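# Fold the napkin in half with two hands

## Task

Fold the napkin once so that one of its edges lies on the opposite edge, and leave it folded that way after the hands let go.

## Robot and tools

Robot: two arms with five-finger hands. left_arm carries a left hand; its base sits at (+0.018, +0.288, +0.002) m in the scene frame, almost unrotated. right_arm carries a right hand; its base is at (+0.012, -0.319, +0.002) m. A post stands behind the arms. The scene frame has its origin at table-top height, halfway between the nominal bases, with +x out over the table, +y toward left_arm and +z up. Arm names do not match image sides. show_instructions returns the reference pictures for this task; it moves nothing.

Frames: each arm's hand poses, velocities, targets and wrist-camera poses use that arm's own base frame. Fixed cameras and the table use the scene frame. Pose offsets use the axes of the arm's current Hand target.

Hand point: a point fixed to the palm, 0.05 m in front of it and 0.15 m out from the wrist mount along the fingers. Its +z runs along the straight fingers and +y out of the palm. +x runs across the palm, away from the thumb on the right hand and toward it on the left. Straight fingertips end 0.06-0.07 m past the point, with finger centre lines 0.06 m behind it (-y). A wrist bracket on the little-finger side reaches 0.10 m across and can strike things.

The row: every action row and every move target has exactly 28 numbers, each in [-1, 1], one shared list covering both arms. Positions 1-6: left_arm dx, dy, dz, rx, ry, rz. 7-12: left hand little, ring, middle, index, thumb_bend, thumb_turn. 13-14: left force_limit, speed. 15-20: right_arm dx..rz. 21-26: right hand motors in the same order. 27-28: right force_limit, speed.

Pose numbers are offsets, not poses. They count from the arm's Hand target as it stood when the action or move began, along that target's own axes. 1.0 equals 0.6 m or 180 degrees; rx, ry, rz form one rotation vector. All six at 0 asks nothing new of that arm. Sending the same offset again moves the hand further. Each step the commanded orientation is clipped to 40 degrees from the measured one.

Hand motor numbers are absolute targets: +1 open/straight, -1 closed. thumb_turn -1 puts the thumb in front of the palm opposite the fingers, +1 beside it. force_limit maps -1..+1 to about 0..10 N at the fingertip (0..15 N for both thumb motors). speed rises linearly from nearly 0 at -1 to full at +0.48 and stays full above. For a soft grip close at speed -0.94 or lower. There is no 'unchanged' value: repeat the last eight numbers you sent for that hand; if none were ever sent, use its hand_measured six plus hand_force_limit and hand_speed. A locked grip is kept by resending the same numbers; to squeeze harder raise force_limit and send a more-closed target.

execute_actions(actions, cameras): actions is a list of actions; each action is a table of up to 15 rows, one per 1/30 s step, and a short table repeats its final row to step 15. Every row in an action counts from that action's start pose. cameras: list of names, ["all"], or []; by default images come only with an empty actions list.

move(target, speed, blend, blocking, cameras): target is one 28-number row or a list of up to 15; every target in a list is offset from the same starting Hand targets. speed is path top speed in m/s, 0.002 to 4.3, default 0.25 (turns up to twice that in rad/s), one value or one per target. blend in metres rounds corners; 0 stops at each target. The whole list gets at most 10 s. Paths do not avoid obstacles or the other arm; faster moves overshoot and hit harder. blocking=false returns after about 0.5 s while the move continues.

wait(seconds 0-3600), stop() brakes a running move, zoom_image(camera, region=[x0, y0, x1, y1], at most 504 wide and high) enlarges part of the newest image of cam_head_left, cam_head_right, cam_high, cam_left_wrist or cam_right_wrist. finished_scene(scene=1) ends the scene for good.

Results: end_effector_position (m) and end_effector_quat_wxyz in the arm's base frame, possibly off by a few cm; Hand target, which the next offsets start from; hand_measured, hand_stopped_by (moving, target, force, stalled, fault) and hand_load_n (positive when pushed open), each six values in motor order; joint positions, velocities and torques; step readings for action calls. A move adds a 'move:' line such as done, off_target, moving, held or fault, with limits=paced (pose clipped) or limits=held. Arms often rest 1-3 cm, sometimes 5 cm, short of or below the command without touching anything; send the missing distance as a new offset.

Avoid: letting the napkin or anything leave the table; drops and releasing moving items; striking the table, post or the other arm; closing one hand on the other's fingers; hard presses, which persist until you command the target back past the hand point; overloading fingers; long stretched or pushing postures that heat motors (warning at 85 °C, arm collapses at 100 °C). Moving the wrist near the waist axis can swing the whole arm.

Each tool is called after ">>>" as a command line: name --argument value for each argument, lists and objects as JSON in quotes; but a table of rows of numbers goes row by row, as --pt "numbers of a row", without its own name.

Reference images:

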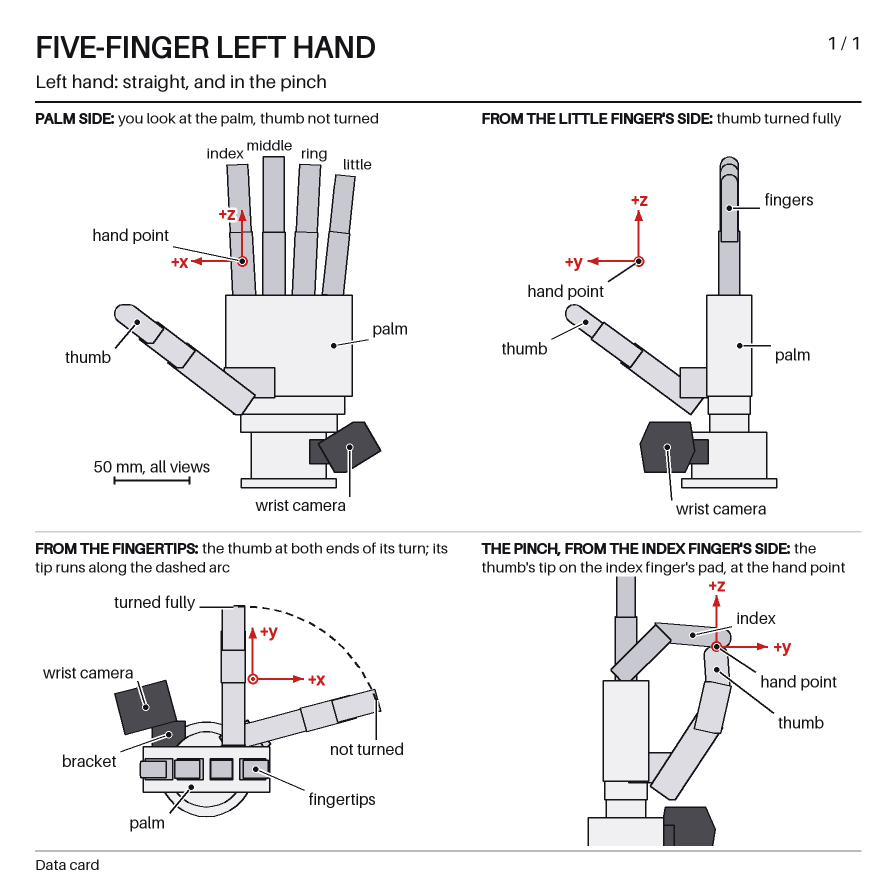

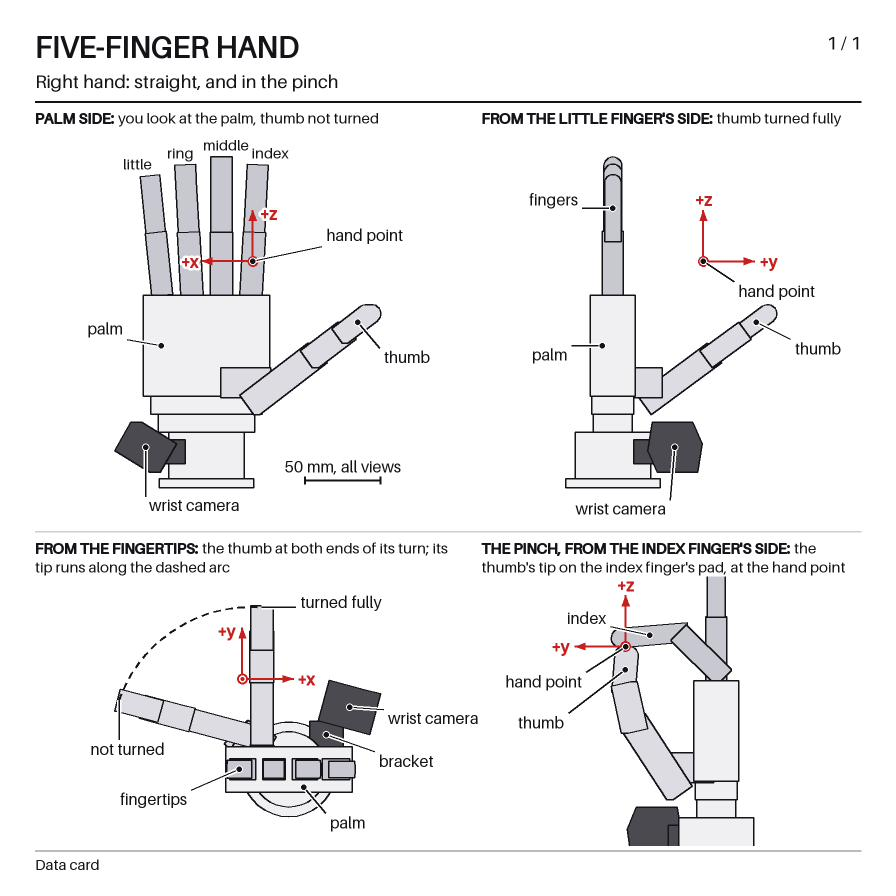

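## Session

>>> execute_actions --actions '[]'

Scene clock: 0.00 s.
left_arm: end_effector_position=(+0.1308, -0.3711, +0.1475) hand_measured=(+1.000, +1.000, +1.000, +1.000, +1.000, +1.000) hand_load_n=(+0.0, +0.0, +0.0, +0.0, +0.5, +0.0) hand_stopped_by=(target, target, target, target, target, target) hand_force_limit=0.00 hand_speed=-0.80 end_effector_quat_wxyz=(-0.087, -0.470, +0.815, -0.328) | right_arm: end_effector_position=(+0.6032, -0.2679, +0.2092) hand_measured=(+1.000, +1.000, +1.000, +1.000, +1.000, +1.000) hand_load_n=(+0.0, +0.0, -0.5, +0.0, +0.0, +0.0) hand_stopped_by=(target, target, target, target, target, target) hand_force_limit=0.00 hand_speed=-0.80 end_effector_quat_wxyz=(+0.096, +0.630, +0.118, +0.762)
Joint positions: left_arm=[-0.987 1.052 0.72 -0.573 0.202 -0.532] | right_arm=[-0.482 1.79 0.82 1.179 -0.532 -1.774]
Joint velocities: within noise
Joint torques (N m): no reading
Motor temperatures (°C): left_arm=[38 37 34 31 36 40] | right_arm=[40 32 34 36 38 35]
Heat: left arm: hottest wrist roll 40 °C; right arm: hottest waist 40 °C.
Hand target: left_arm +0.1352, -0.3779, +0.1585; -0.086, -0.467, +0.812, -0.339 | right_arm +0.6068, -0.2698, +0.2219; +0.101, +0.620, +0.122, +0.768

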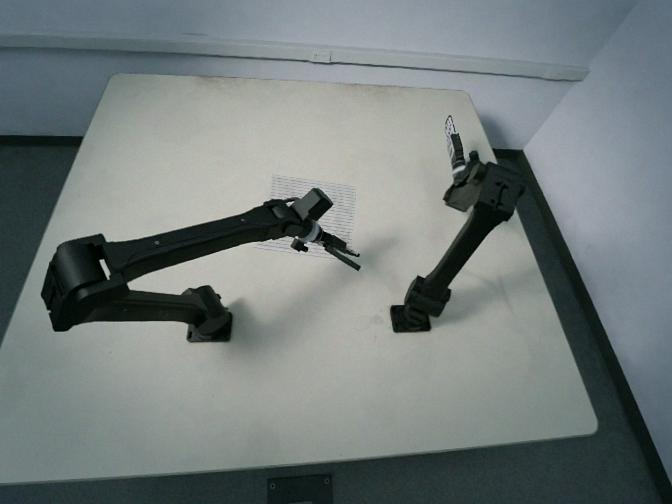

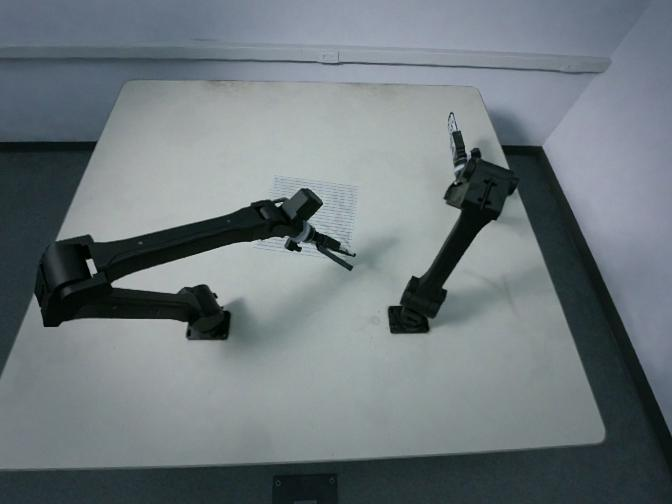

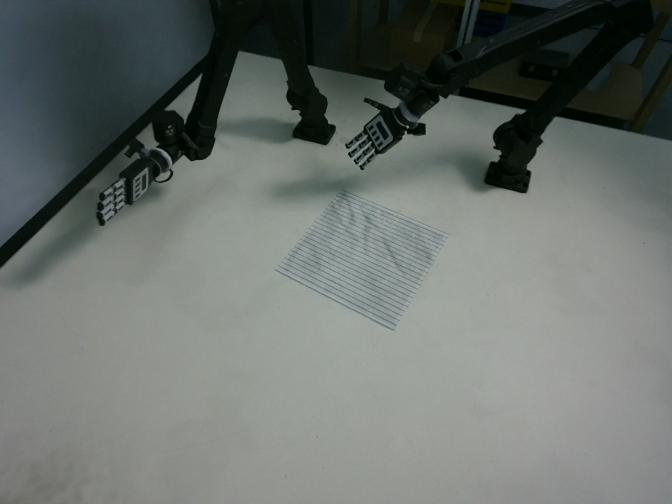

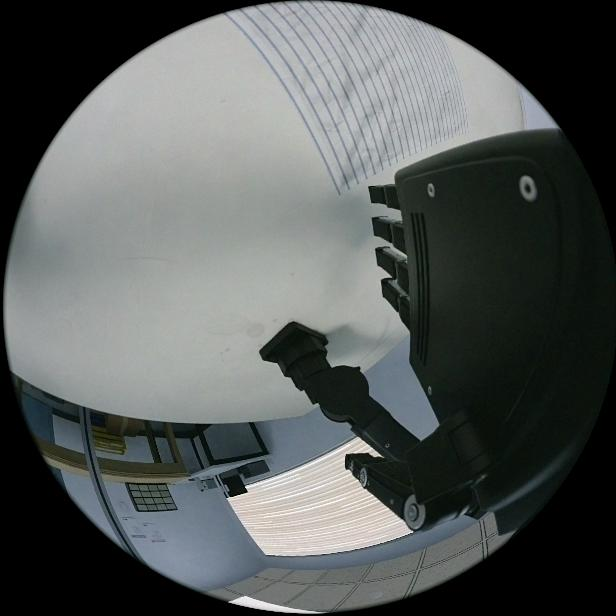

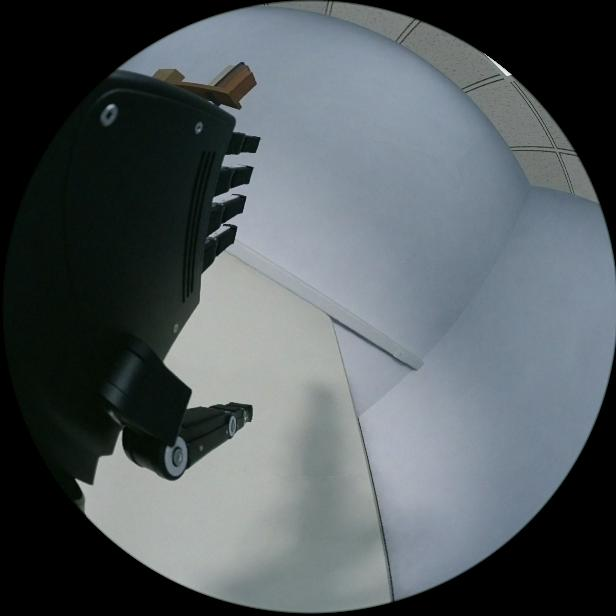

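>>> zoom_image --camera "cam_high" --region '[240, 160, 480, 350]'

>>> zoom_image --camera "cam_head_right" --region '[220, 150, 380, 280]'

Scaled by 2.100 from the camera's image (finer frame: 960x720).

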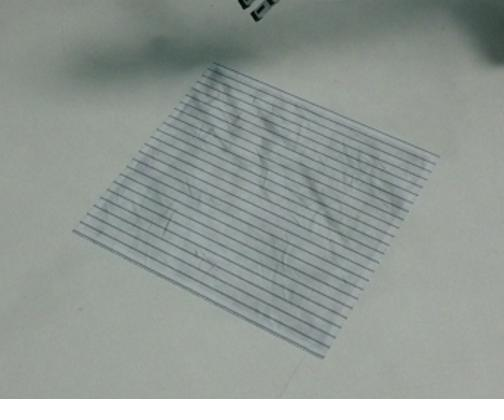

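Scaled by 3.150 from the camera's image (finer frame: 960x720).

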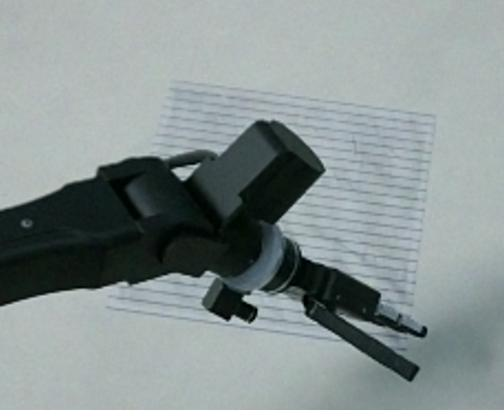

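>>> move --target '[-0.6495,-0.4553,-0.0692,0.1853,-0.0274,0.1735,1,1,1,1,1,-1,0,0, 0,0,0,0,0,0,1,1,1,1,1,1,0,-0.8]' --speed 0.2 --cameras '["all"]'

Scene clock: 14.67 s.
left_arm: end_effector_position=(+0.5435, -0.1694, +0.1227) hand_measured=(+1.000, +1.000, +1.000, +1.000, +1.000, -1.000) hand_load_n=(+0.0, +0.0, +0.0, +0.0, +0.0, +0.0) hand_stopped_by=(target, target, target, target, target, target) hand_force_limit=0.00 hand_speed=0.00 end_effector_quat_wxyz=(+0.152, -0.274, +0.783, -0.538) | right_arm: end_effector_position=(+0.6032, -0.2679, +0.2092) hand_measured=(+1.000, +1.000, +1.000, +1.000, +1.000, +1.000) hand_load_n=(+0.0, +0.0, +0.0, +0.0, +0.0, +0.0) hand_stopped_by=(target, target, target, target, target, target) hand_force_limit=0.00 hand_speed=-0.80 end_effector_quat_wxyz=(+0.096, +0.630, +0.118, +0.762)
Joint positions: left_arm=[-0.041 1.609 1.009 0.012 0.826 0.395] | right_arm=[-0.482 1.79 0.82 1.179 -0.532 -1.774]
Joint torques (N m): left_arm=[1.9 -9 10.37 2.18 0.51 0.05] | right_arm=[0.38 -11.87 8.35 2.39 0.11 -0.09]
Heat: left arm: hottest wrist roll 40 °C; right arm: hottest waist 40 °C.
Hand target: left_arm +0.5651, -0.1705, +0.1402; +0.177, -0.253, +0.779, -0.546 | right_arm +0.6068, -0.2698, +0.2219; +0.101, +0.620, +0.122, +0.768
Off the commanded pose: left_arm 0.028 m, 4 deg | right_arm 0.013 m, 2 deg.
move: off_target (left_arm)
cam_left_wrist: T_world_to_cam=[[0.10178, -0.409, 0.90684, -0.23659], [-0.98426, -0.1738, 0.03208, 0.51788], [0.14449, -0.89583, -0.42025, -0.06103]] pos_world=[0.54263, -0.06143, 0.17228]

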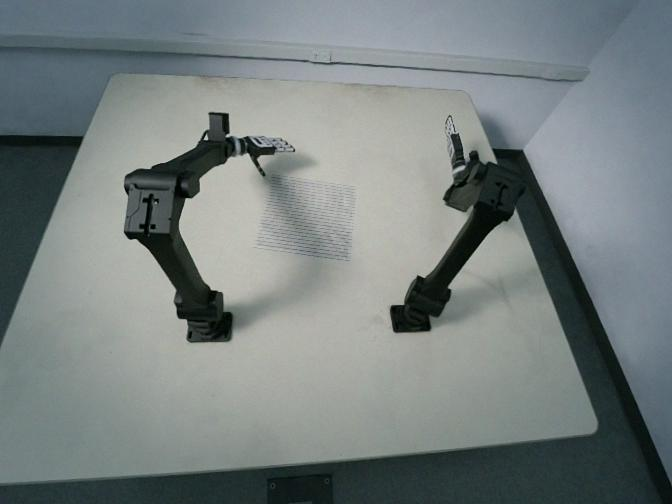

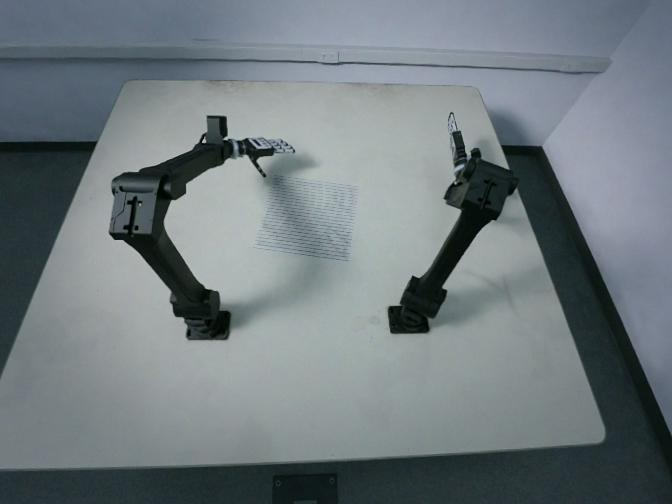

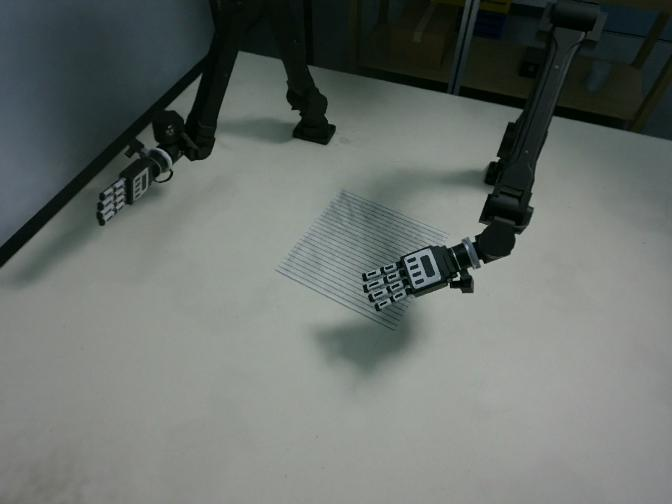

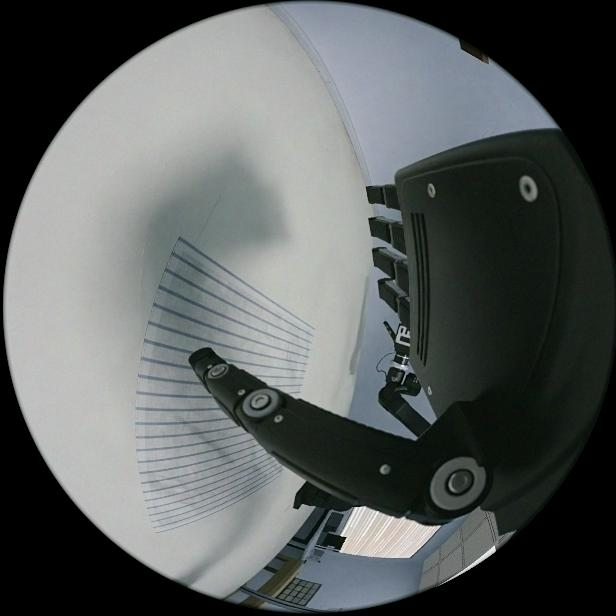

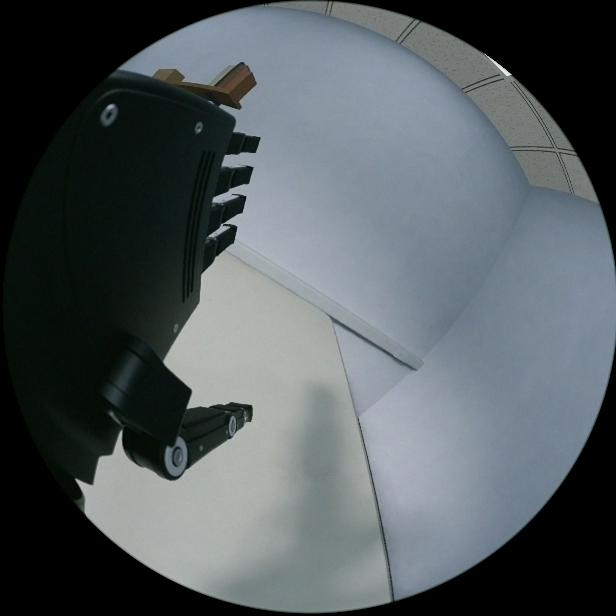

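>>> move --target '[-0.070,0.1228,0.0913,0,0,0,1,1,0.2,0.2,0.3,-1,0,0, 0.1237,-0.6757,-0.1158,0.0763,-0.2944,0.5484,1,1,1,1,1,-1,0,0]' --speed 0.2 --cameras '["all"]'

Scene clock: 21.73 s.
left_arm: end_effector_position=(+0.5921, -0.1714, +0.0414) hand_measured=(+1.000, +1.000, +0.200, +0.200, +0.300, -1.000) hand_load_n=(+0.0, -0.5, +0.0, +0.0, +0.0, +0.0) hand_stopped_by=(target, target, target, target, target, target) hand_force_limit=0.00 hand_speed=0.00 end_effector_quat_wxyz=(+0.153, -0.268, +0.783, -0.539) | right_arm: end_effector_position=(+0.5030, +0.1276, +0.1259) hand_measured=(+1.000, +1.000, +1.000, +1.000, +1.000, -1.000) hand_load_n=(+0.0, +0.0, +0.0, +0.0, +0.0, +0.0) hand_stopped_by=(target, target, target, target, target, target) hand_force_limit=0.00 hand_speed=0.00 end_effector_quat_wxyz=(-0.506, +0.750, -0.363, +0.225)
Joint positions: left_arm=[-0.04 1.857 1.087 0.185 0.835 0.403] | right_arm=[0.005 1.415 0.789 0.126 -0.632 -0.28]
Joint torques (N m): left_arm=[2.78 -10.99 9.37 2.14 0.52 0.08] | right_arm=[0.73 -8.7 13.19 2.89 -0.26 -0.01]
Heat: left arm: hottest wrist roll 40 °C; right arm: hottest waist 40 °C.
Hand target: left_arm +0.6146, -0.1673, +0.0524; +0.177, -0.252, +0.779, -0.546 | right_arm +0.5252, +0.1337, +0.1504; -0.519, +0.742, -0.346, +0.244
Off the commanded pose: left_arm 0.025 m, 3 deg | right_arm 0.033 m, 3 deg.
move: off_target (left_arm, right_arm)
cam_left_wrist: T_world_to_cam=[[0.09002, -0.40986, 0.90769, -0.16171], [-0.98605, -0.16481, 0.02338, 0.57102], [0.14001, -0.89713, -0.41898, -0.1016]] pos_world=[0.59184, -0.06332, 0.09087]
cam_right_wrist: T_world_to_cam=[[-0.09017, -0.45714, -0.88481, 0.21174], [-0.97858, 0.20577, -0.00658, 0.4571], [0.18507, 0.86527, -0.4659, -0.02936]] pos_world=[0.47184, 0.02814, 0.17667]

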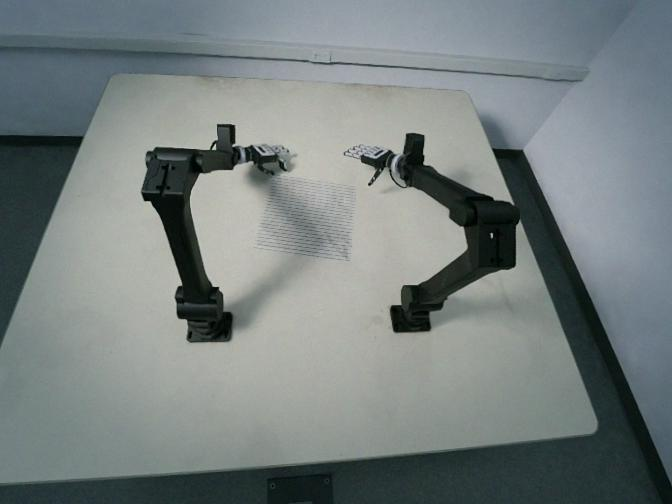

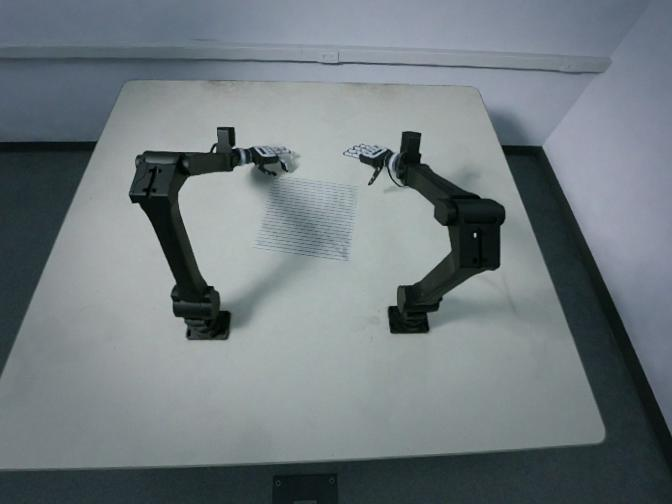

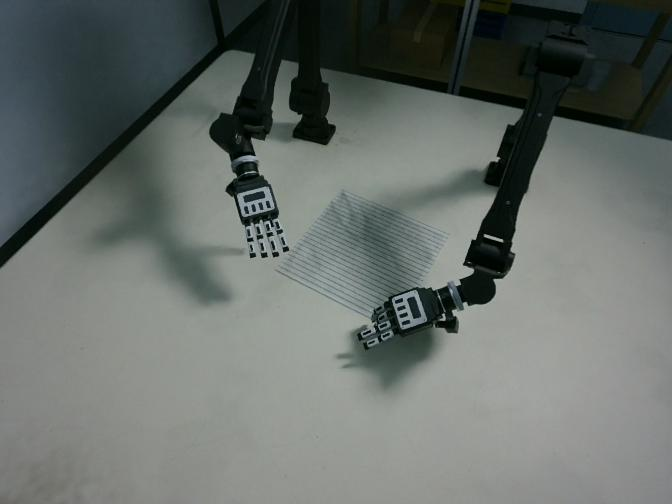

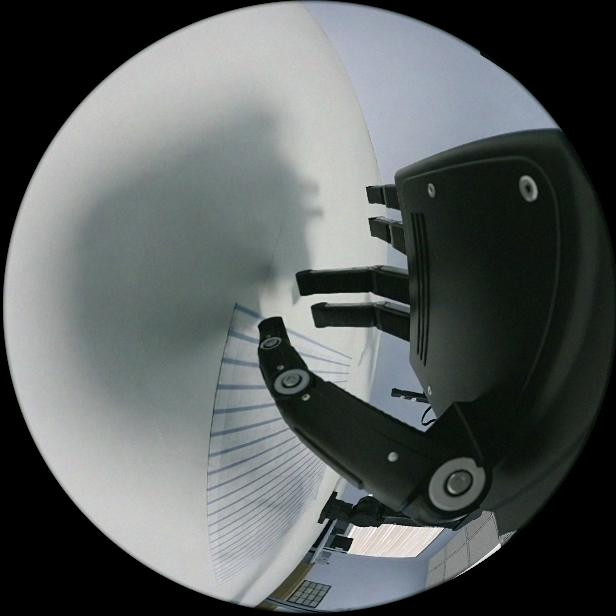

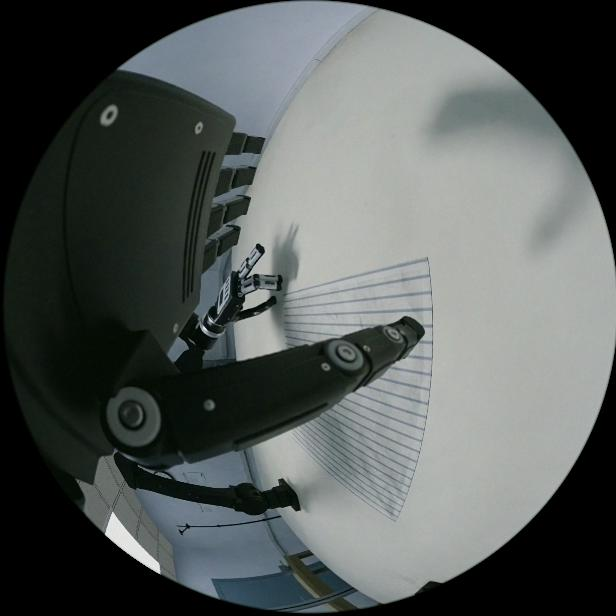

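>>> move --target '[0.0228,0.0405,0.0058,0,0,0,1,1,1,0.0,0.3,-0.8,0,0, -0.0150,0.1120,0.0867,0,0,0,1,1,1,0.0,0.3,-0.8,0,0]' --speed 0.15 --cameras '["cam_left_wrist","cam_right_wrist","cam_high"]'

Scene clock: 24.13 s.
left_arm: end_effector_position=(+0.6000, -0.1715, +0.0362) hand_measured=(+1.000, +1.000, +1.000, +0.000, +0.300, -0.800) hand_load_n=(+0.0, +0.0, +0.0, +0.0, +0.0, +0.0) hand_stopped_by=(target, target, target, target, target, target) hand_force_limit=0.00 hand_speed=0.00 end_effector_quat_wxyz=(+0.173, -0.255, +0.779, -0.547) | right_arm: end_effector_position=(+0.5351, +0.1513, +0.0623) hand_measured=(+1.000, +1.000, +1.000, +0.000, +0.300, -0.800) hand_load_n=(+0.0, +0.0, +0.0, +0.0, +0.0, +0.0) hand_stopped_by=(target, target, target, target, target, target) hand_force_limit=0.00 hand_speed=0.00 end_effector_quat_wxyz=(-0.512, +0.746, -0.353, +0.238)
Joint positions: left_arm=[-0.04 1.879 1.079 0.266 0.834 0.403] | right_arm=[0.06 1.628 0.789 0.39 -0.585 -0.253]
Joint torques (N m): left_arm=[1.79 -10.93 6.04 2.17 0.28 0] | right_arm=[0.67 -10.11 8.31 2.97 -0.15 0]
Heat: left arm: hottest wrist roll 40 °C; right arm: hottest waist 40 °C.
Hand target: left_arm +0.6005, -0.1713, +0.0284; +0.177, -0.253, +0.779, -0.546 | right_arm +0.5394, +0.1571, +0.0693; -0.519, +0.742, -0.346, +0.244
Off the commanded pose: left_arm 0.008 m, 0 deg | right_arm 0.010 m, 1 deg.
move: done
cam_left_wrist: T_world_to_cam=[[0.04399, -0.40851, 0.91169, -0.13011], [-0.98579, -0.16582, -0.02673, 0.58034], [0.16209, -0.89757, -0.41, -0.11865]] pos_world=[0.59705, -0.06342, 0.08549]
cam_right_wrist: T_world_to_cam=[[-0.05714, -0.45742, -0.88741, 0.15185], [-0.97813, 0.20372, -0.04203, 0.48556], [0.20001, 0.8656, -0.45906, -0.09392]] pos_world=[0.5024, 0.05184, 0.11205]
Images, in order (width x height): cam_high 672x504, cam_left_wrist 616x616, cam_right_wrist 616x616.

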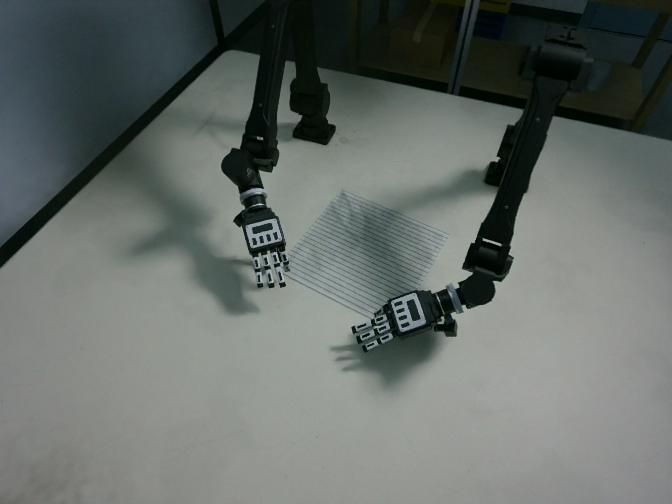

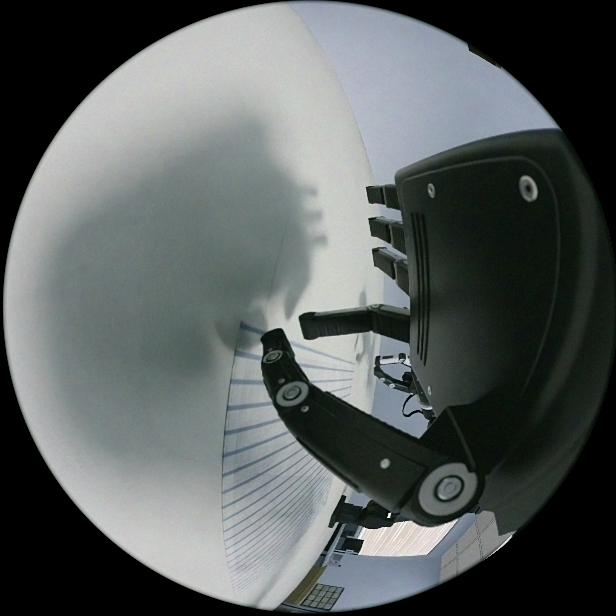

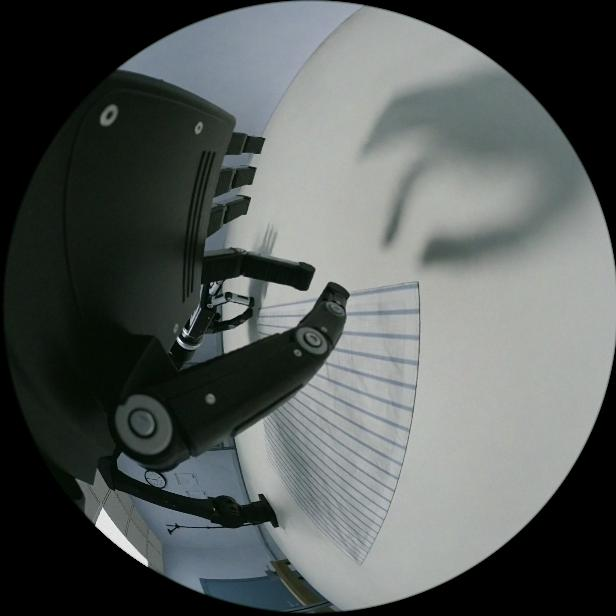

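>>> move --target '[0.0363,0.0272,-0.0062,0,0,0,1,1,1,0.0,0.3,-0.8,0,0, -0.0204,0.0631,-0.0028,0,0,0,1,1,1,0.0,0.3,-0.8,0,0]' --speed 0.1 --cameras '["cam_left_wrist","cam_right_wrist","cam_high"]'

Scene clock: 25.57 s.
left_arm: end_effector_position=(+0.5848, -0.1709, +0.0212) hand_measured=(+1.000, +1.000, +1.000, +0.000, +0.300, -0.800) hand_load_n=(+0.0, +0.0, +0.0, +0.0, -2.0, -0.5) hand_stopped_by=(target, target, target, target, target, target) hand_force_limit=0.00 hand_speed=0.00 end_effector_quat_wxyz=(+0.182, -0.252, +0.777, -0.547) | right_arm: end_effector_position=(+0.5208, +0.1505, +0.0325) hand_measured=(+1.000, +1.000, +1.000, +0.000, +0.300, -0.800) hand_load_n=(+0.0, +0.0, +0.0, +0.0, +0.0, +0.0) hand_stopped_by=(target, target, target, target, target, target) hand_force_limit=0.00 hand_speed=0.00 end_effector_quat_wxyz=(-0.514, +0.744, -0.351, +0.243)
Joint positions: left_arm=[-0.042 1.878 1.013 0.349 0.825 0.403] | right_arm=[0.06 1.675 0.722 0.517 -0.582 -0.251]
Joint torques (N m): left_arm=[1.03 -11.52 5.01 1.81 0.2 -0.09] | right_arm=[1.03 -10.05 6.65 2.96 -0.13 0.01]
Heat: left arm: hottest wrist roll 40 °C; right arm: hottest waist 40 °C.
Hand target: left_arm +0.5775, -0.1766, +0.0143; +0.177, -0.253, +0.779, -0.546 | right_arm +0.5205, +0.1571, +0.0344; -0.519, +0.742, -0.346, +0.244
Off the commanded pose: left_arm 0.012 m, 1 deg | right_arm 0.007 m, 1 deg.
move: off_target (left_arm)
cam_left_wrist: T_world_to_cam=[[0.03048, -0.41159, 0.91086, -0.10819], [-0.98422, -0.17128, -0.04446, 0.56351], [0.17431, -0.89513, -0.41031, -0.1285]] pos_world=[0.58031, -0.06303, 0.07087]
cam_right_wrist: T_world_to_cam=[[-0.04784, -0.45682, -0.88827, 0.11927], [-0.97705, 0.2062, -0.05343, 0.46982], [0.20757, 0.86533, -0.4562, -0.10809]] pos_world=[0.48718, 0.05114, 0.08174]
Images, in order (width x height): cam_high 672x504, cam_left_wrist 616x616, cam_right_wrist 616x616.

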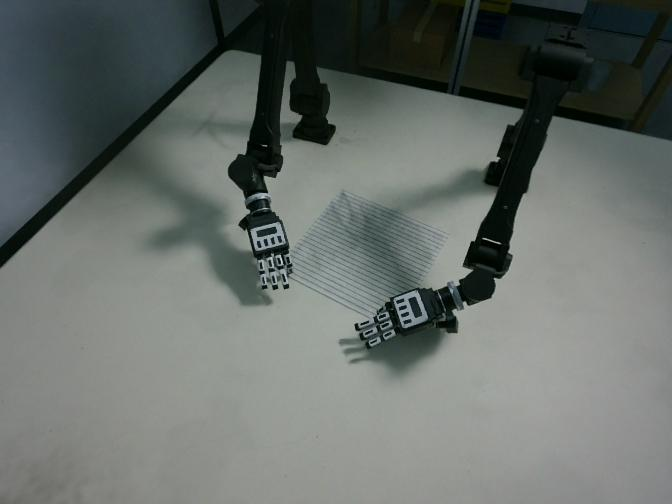

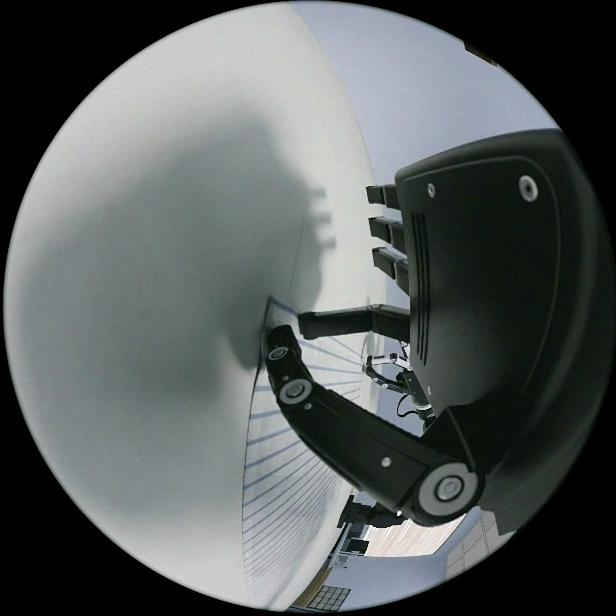

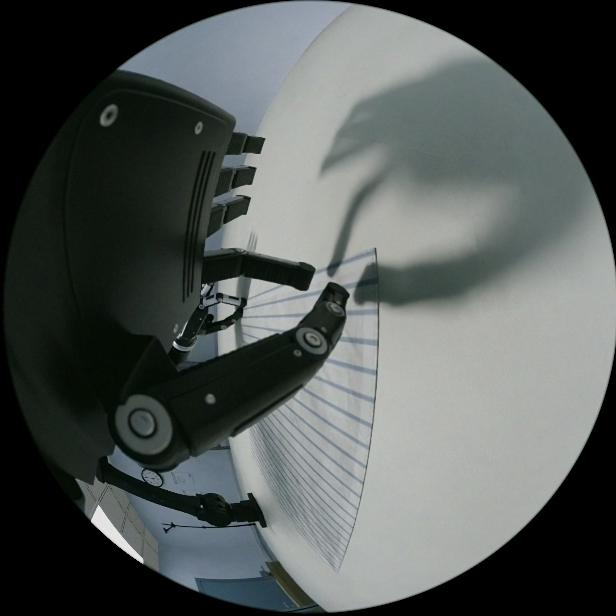

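>>> zoom_image --camera "cam_left_wrist" --region '[200, 250, 400, 420]'

>>> zoom_image --camera "cam_high" --region '[320, 240, 500, 370]'

Scaled by 2.520 from the camera's image (finer frame: 880x880).

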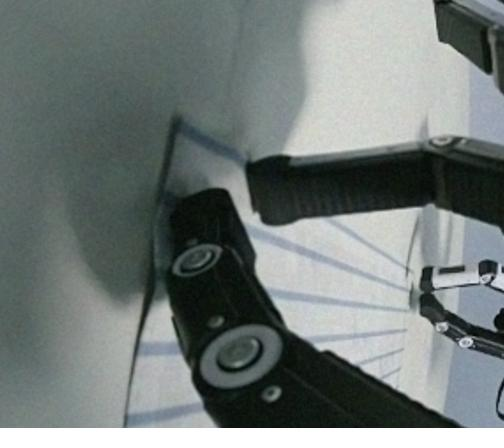

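Scaled by 2.800 from the camera's image (finer frame: 960x720).

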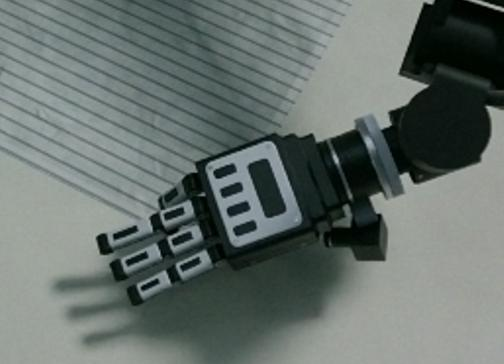

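>>> move --pt "0.0203 -0.0152 0.0030 0 0 0 1 1 1 0.0 0.3 -0.8 0 0 -0.0085 0.005 0.004 0 0 0 1 1 1 0.0 0.3 -0.8 0 0" --pt "0.0203 0.0037 0.0098 0 0 0 1 1 1 0.0 0.3 -0.8 0 0 -0.0085 0.0178 0.0095 0 0 0 1 1 1 0.0 0.3 -0.8 0 0" --speed 0.05 --cameras '["cam_left_wrist","cam_right_wrist","cam_high"]'

Scene clock: 27.70 s.
left_arm: end_effector_position=(+0.5748, -0.1833, +0.0221) hand_measured=(+1.000, +1.000, +1.000, +0.000, +0.300, -0.800) hand_load_n=(+0.0, +0.0, +0.0, +0.0, -0.5, +0.0) hand_stopped_by=(target, target, target, target, target, target) hand_force_limit=0.00 hand_speed=0.00 end_effector_quat_wxyz=(+0.184, -0.248, +0.779, -0.546) | right_arm: end_effector_position=(+0.5205, +0.1560, +0.0237) hand_measured=(+1.000, +1.000, +1.000, +0.000, +0.300, -0.800) hand_load_n=(+0.0, +0.0, -0.5, +0.0, +0.0, +0.0) hand_stopped_by=(target, target, target, target, target, target) hand_force_limit=0.00 hand_speed=0.00 end_effector_quat_wxyz=(-0.516, +0.743, -0.349, +0.245)
Joint positions: left_arm=[-0.068 1.86 0.982 0.374 0.803 0.395] | right_arm=[0.073 1.701 0.714 0.561 -0.571 -0.245]
Joint torques (N m): left_arm=[1.44 -9.88 5.41 2.13 0.25 -0.16] | right_arm=[1.32 -9.52 6.15 2.81 -0.16 0.03]
Heat: left arm: hottest wrist roll 40 °C; right arm: hottest waist 40 °C.
Hand target: left_arm +0.5706, -0.1876, +0.0103; +0.177, -0.253, +0.779, -0.546 | right_arm +0.5184, +0.1621, +0.0223; -0.519, +0.742, -0.346, +0.244
Off the commanded pose: left_arm 0.013 m, 1 deg | right_arm 0.007 m, 1 deg.
move: off_target (left_arm)
cam_left_wrist: T_world_to_cam=[[0.02183, -0.41651, 0.90887, -0.10964], [-0.98464, -0.16648, -0.05265, 0.55296], [0.17324, -0.89376, -0.41375, -0.13653]] pos_world=[0.57051, -0.07563, 0.07228]
cam_right_wrist: T_world_to_cam=[[-0.04139, -0.45639, -0.88882, 0.1105], [-0.97682, 0.20549, -0.06003, 0.46813], [0.21004, 0.86572, -0.45432, -0.11818]] pos_world=[0.48668, 0.05654, 0.07263]
Images, in order (width x height): cam_high 672x504, cam_left_wrist 616x616, cam_right_wrist 616x616.

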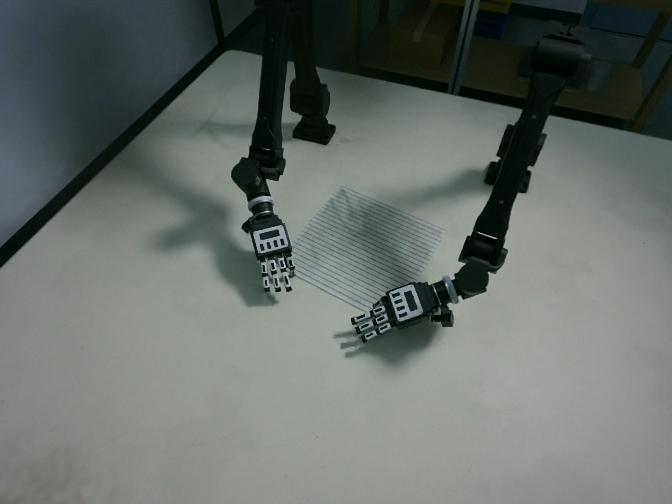

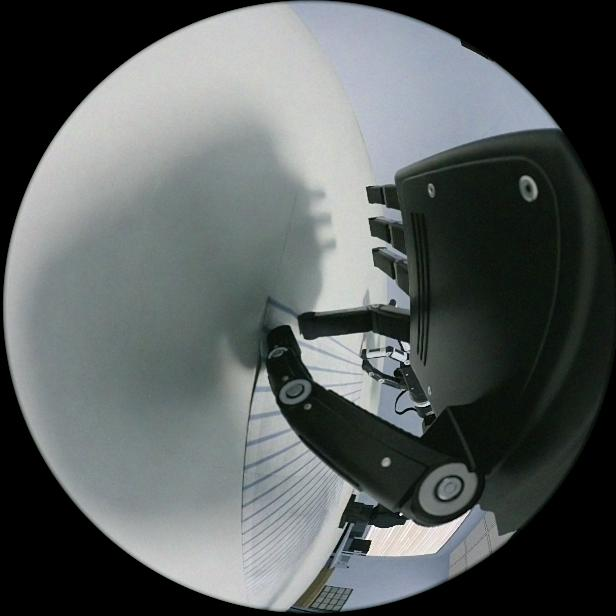

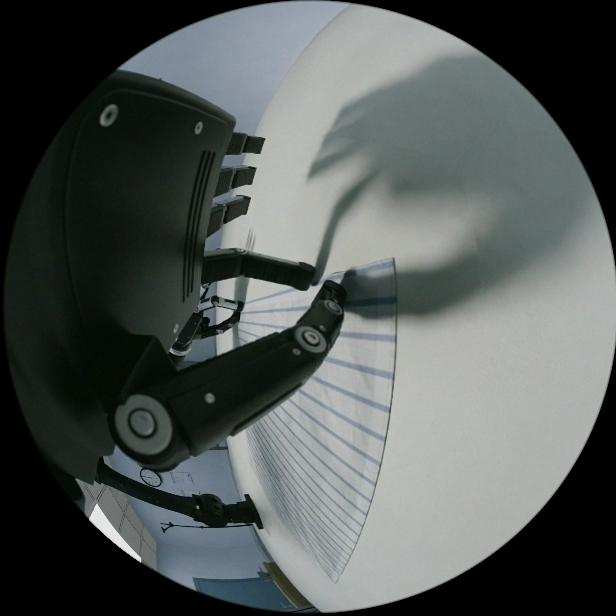

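>>> move --target '[0,0.0094,0.0034,0,0,0,1,1,1,-0.4,0.15,-0.8,0,-0.6, 0,0,0,0,0,0,1,1,1,0.0,0.3,-0.8,0,0]' --speed 0.05 --cameras '["cam_left_wrist","cam_right_wrist","cam_high"]'

>>> zoom_image --camera "cam_left_wrist" --region '[200, 250, 400, 420]'

>>> zoom_image --camera "cam_high" --region '[280, 200, 480, 350]'

Scene clock: 28.53 s.
left_arm: end_effector_position=(+0.5761, -0.1844, +0.0191) hand_measured=(+1.000, +1.000, +1.000, -0.284, +0.154, -0.800) hand_load_n=(+0.0, +0.0, +0.0, +18.0, +5.0, -0.5) hand_stopped_by=(target, target, target, force, target, target) hand_force_limit=0.00 hand_speed=-0.60 end_effector_quat_wxyz=(+0.186, -0.246, +0.778, -0.548) | right_arm: end_effector_position=(+0.5205, +0.1560, +0.0237) hand_measured=(+1.000, +1.000, +1.000, +0.000, +0.300, -0.800) hand_load_n=(-0.5, +0.0, +0.0, +0.0, +0.0, +0.0) hand_stopped_by=(target, target, target, target, target, target) hand_force_limit=0.00 hand_speed=0.00 end_effector_quat_wxyz=(-0.516, +0.743, -0.349, +0.245)
Joint positions: left_arm=[-0.069 1.87 0.982 0.392 0.803 0.393] | right_arm=[0.073 1.701 0.714 0.561 -0.571 -0.245]
Joint torques (N m): left_arm=[1.38 -9.52 5.18 2 0.24 -0.17] | right_arm=[1.32 -9.35 6.16 2.99 -0.1 0.01]
Heat: left arm: hottest wrist roll 40 °C; right arm: hottest waist 40 °C.
Hand target: left_arm +0.5705, -0.1877, +0.0042; +0.177, -0.253, +0.779, -0.546 | right_arm +0.5184, +0.1621, +0.0222; -0.519, +0.742, -0.346, +0.244
Off the commanded pose: left_arm 0.016 m, 1 deg | right_arm 0.007 m, 1 deg.
move: off_target (left_arm)
cam_left_wrist: T_world_to_cam=[[0.01616, -0.41463, 0.90985, -0.10375], [-0.98441, -0.16599, -0.05816, 0.55398], [0.17514, -0.89472, -0.41085, -0.14034]] pos_world=[0.5716, -0.07663, 0.06896]
cam_right_wrist: T_world_to_cam=[[-0.04139, -0.45639, -0.88882, 0.1105], [-0.97682, 0.20549, -0.06003, 0.46813], [0.21004, 0.86572, -0.45432, -0.11818]] pos_world=[0.48668, 0.05654, 0.07263]
Images, in order (width x height): cam_high 672x504, cam_left_wrist 616x616, cam_right_wrist 616x616.

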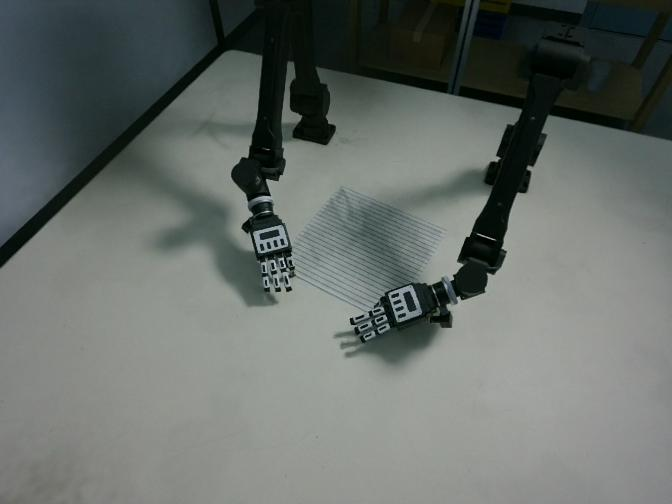

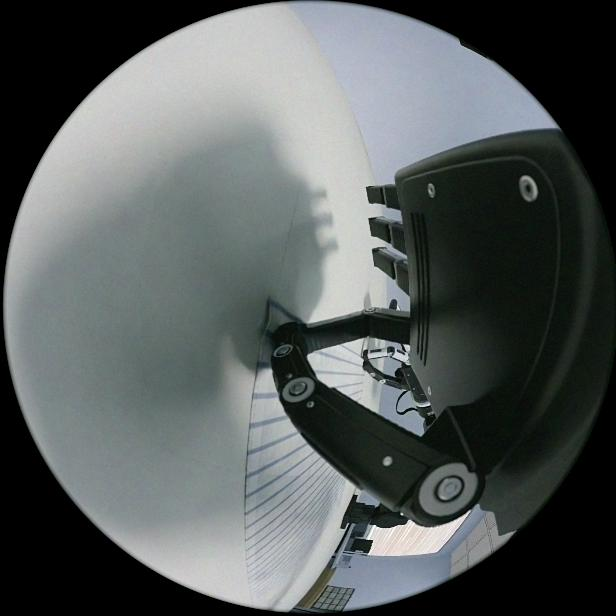

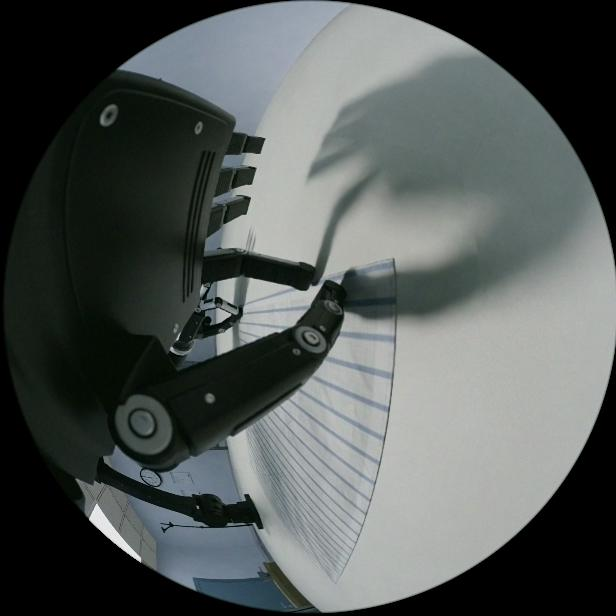

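Scaled by 2.520 from the camera's image (finer frame: 880x880).

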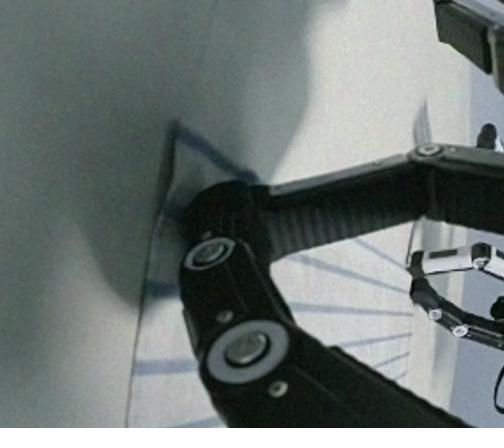

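Scaled by 2.520 from the camera's image (finer frame: 960x720).

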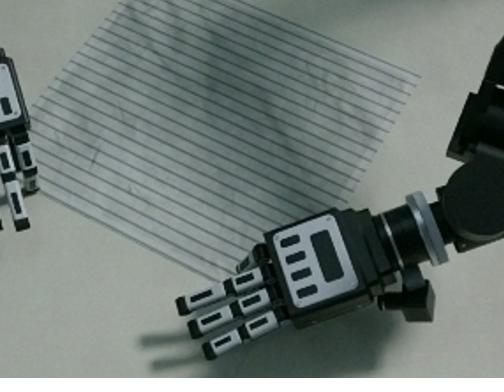

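>>> move --target '[0,-0.06,-0.022,0,0,0,1,1,1,-0.4,0.15,-0.8,0,-0.6, 0,0,0,0,0,0,1,1,1,0.0,0.3,-0.8,0,0]' --speed 0.05 --cameras '["cam_left_wrist","cam_high"]'

>>> zoom_image --camera "cam_left_wrist" --region '[200, 250, 400, 420]'

>>> zoom_image --camera "cam_high" --region '[280, 200, 480, 350]'

Scene clock: 30.07 s.
left_arm: end_effector_position=(+0.5707, -0.1839, +0.0375) hand_measured=(+1.000, +1.000, +1.000, -0.284, +0.154, -0.800) hand_load_n=(+0.0, +0.0, +0.0, +18.0, +5.5, -0.5) hand_stopped_by=(target, target, target, force, target, target) hand_force_limit=0.00 hand_speed=-0.60 end_effector_quat_wxyz=(+0.180, -0.251, +0.780, -0.545) | right_arm: end_effector_position=(+0.5205, +0.1560, +0.0237) hand_measured=(+1.000, +1.000, +1.000, +0.000, +0.300, -0.800) hand_load_n=(+0.0, +0.0, +0.0, +0.0, +0.0, +0.0) hand_stopped_by=(target, target, target, target, target, target) hand_force_limit=0.00 hand_speed=0.00 end_effector_quat_wxyz=(-0.516, +0.743, -0.349, +0.245)
Joint positions: left_arm=[-0.069 1.819 0.982 0.325 0.803 0.393] | right_arm=[0.073 1.701 0.714 0.561 -0.571 -0.245]
Joint torques (N m): left_arm=[1.44 -11.63 6.54 0.98 0.27 -0.15] | right_arm=[0.73 -9.93 6.3 3.04 -0.12 0.01]
Heat: left arm: hottest wrist roll 39 °C; right arm: hottest waist 40 °C.
Hand target: left_arm +0.5705, -0.1876, +0.0426; +0.177, -0.252, +0.779, -0.546 | right_arm +0.5184, +0.1621, +0.0222; -0.519, +0.742, -0.346, +0.244
Off the commanded pose: left_arm 0.006 m, 0 deg | right_arm 0.007 m, 1 deg.
move: done
cam_left_wrist: T_world_to_cam=[[0.03186, -0.41586, 0.90887, -0.12942], [-0.9852, -0.16628, -0.04155, 0.54949], [0.16841, -0.8941, -0.415, -0.12737]] pos_world=[0.56693, -0.07633, 0.08759]
Images, in order (width x height): cam_high 672x504, cam_left_wrist 616x616.

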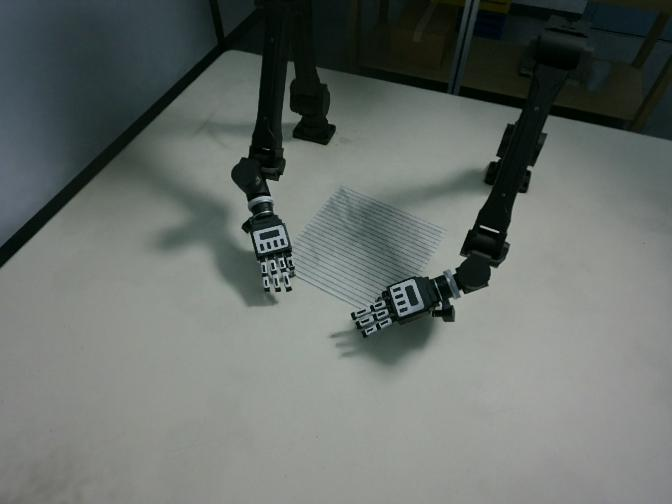

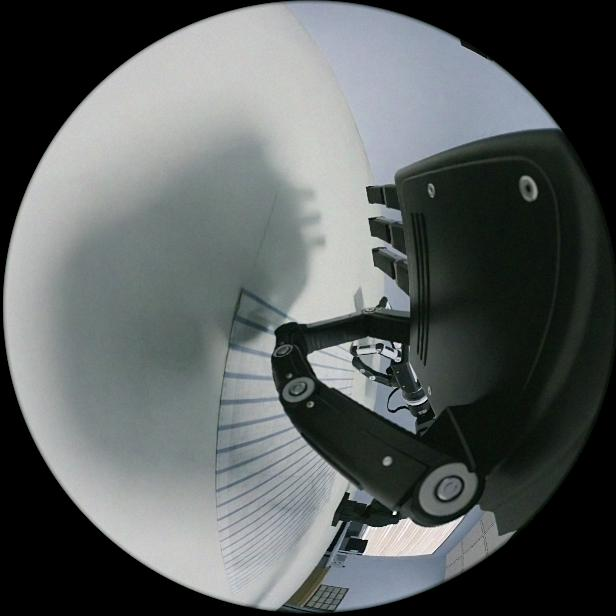

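Scaled by 2.520 from the camera's image (finer frame: 880x880).

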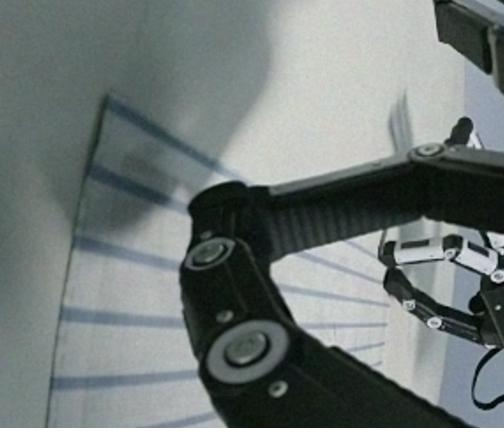

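Scaled by 2.520 from the camera's image (finer frame: 960x720).

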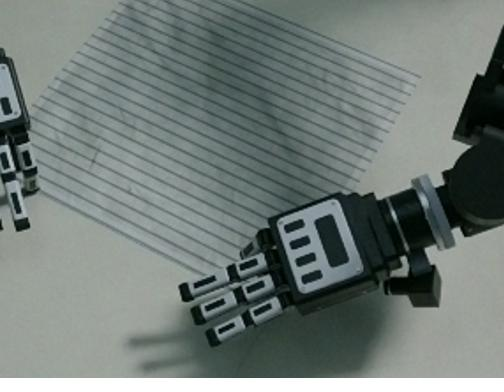

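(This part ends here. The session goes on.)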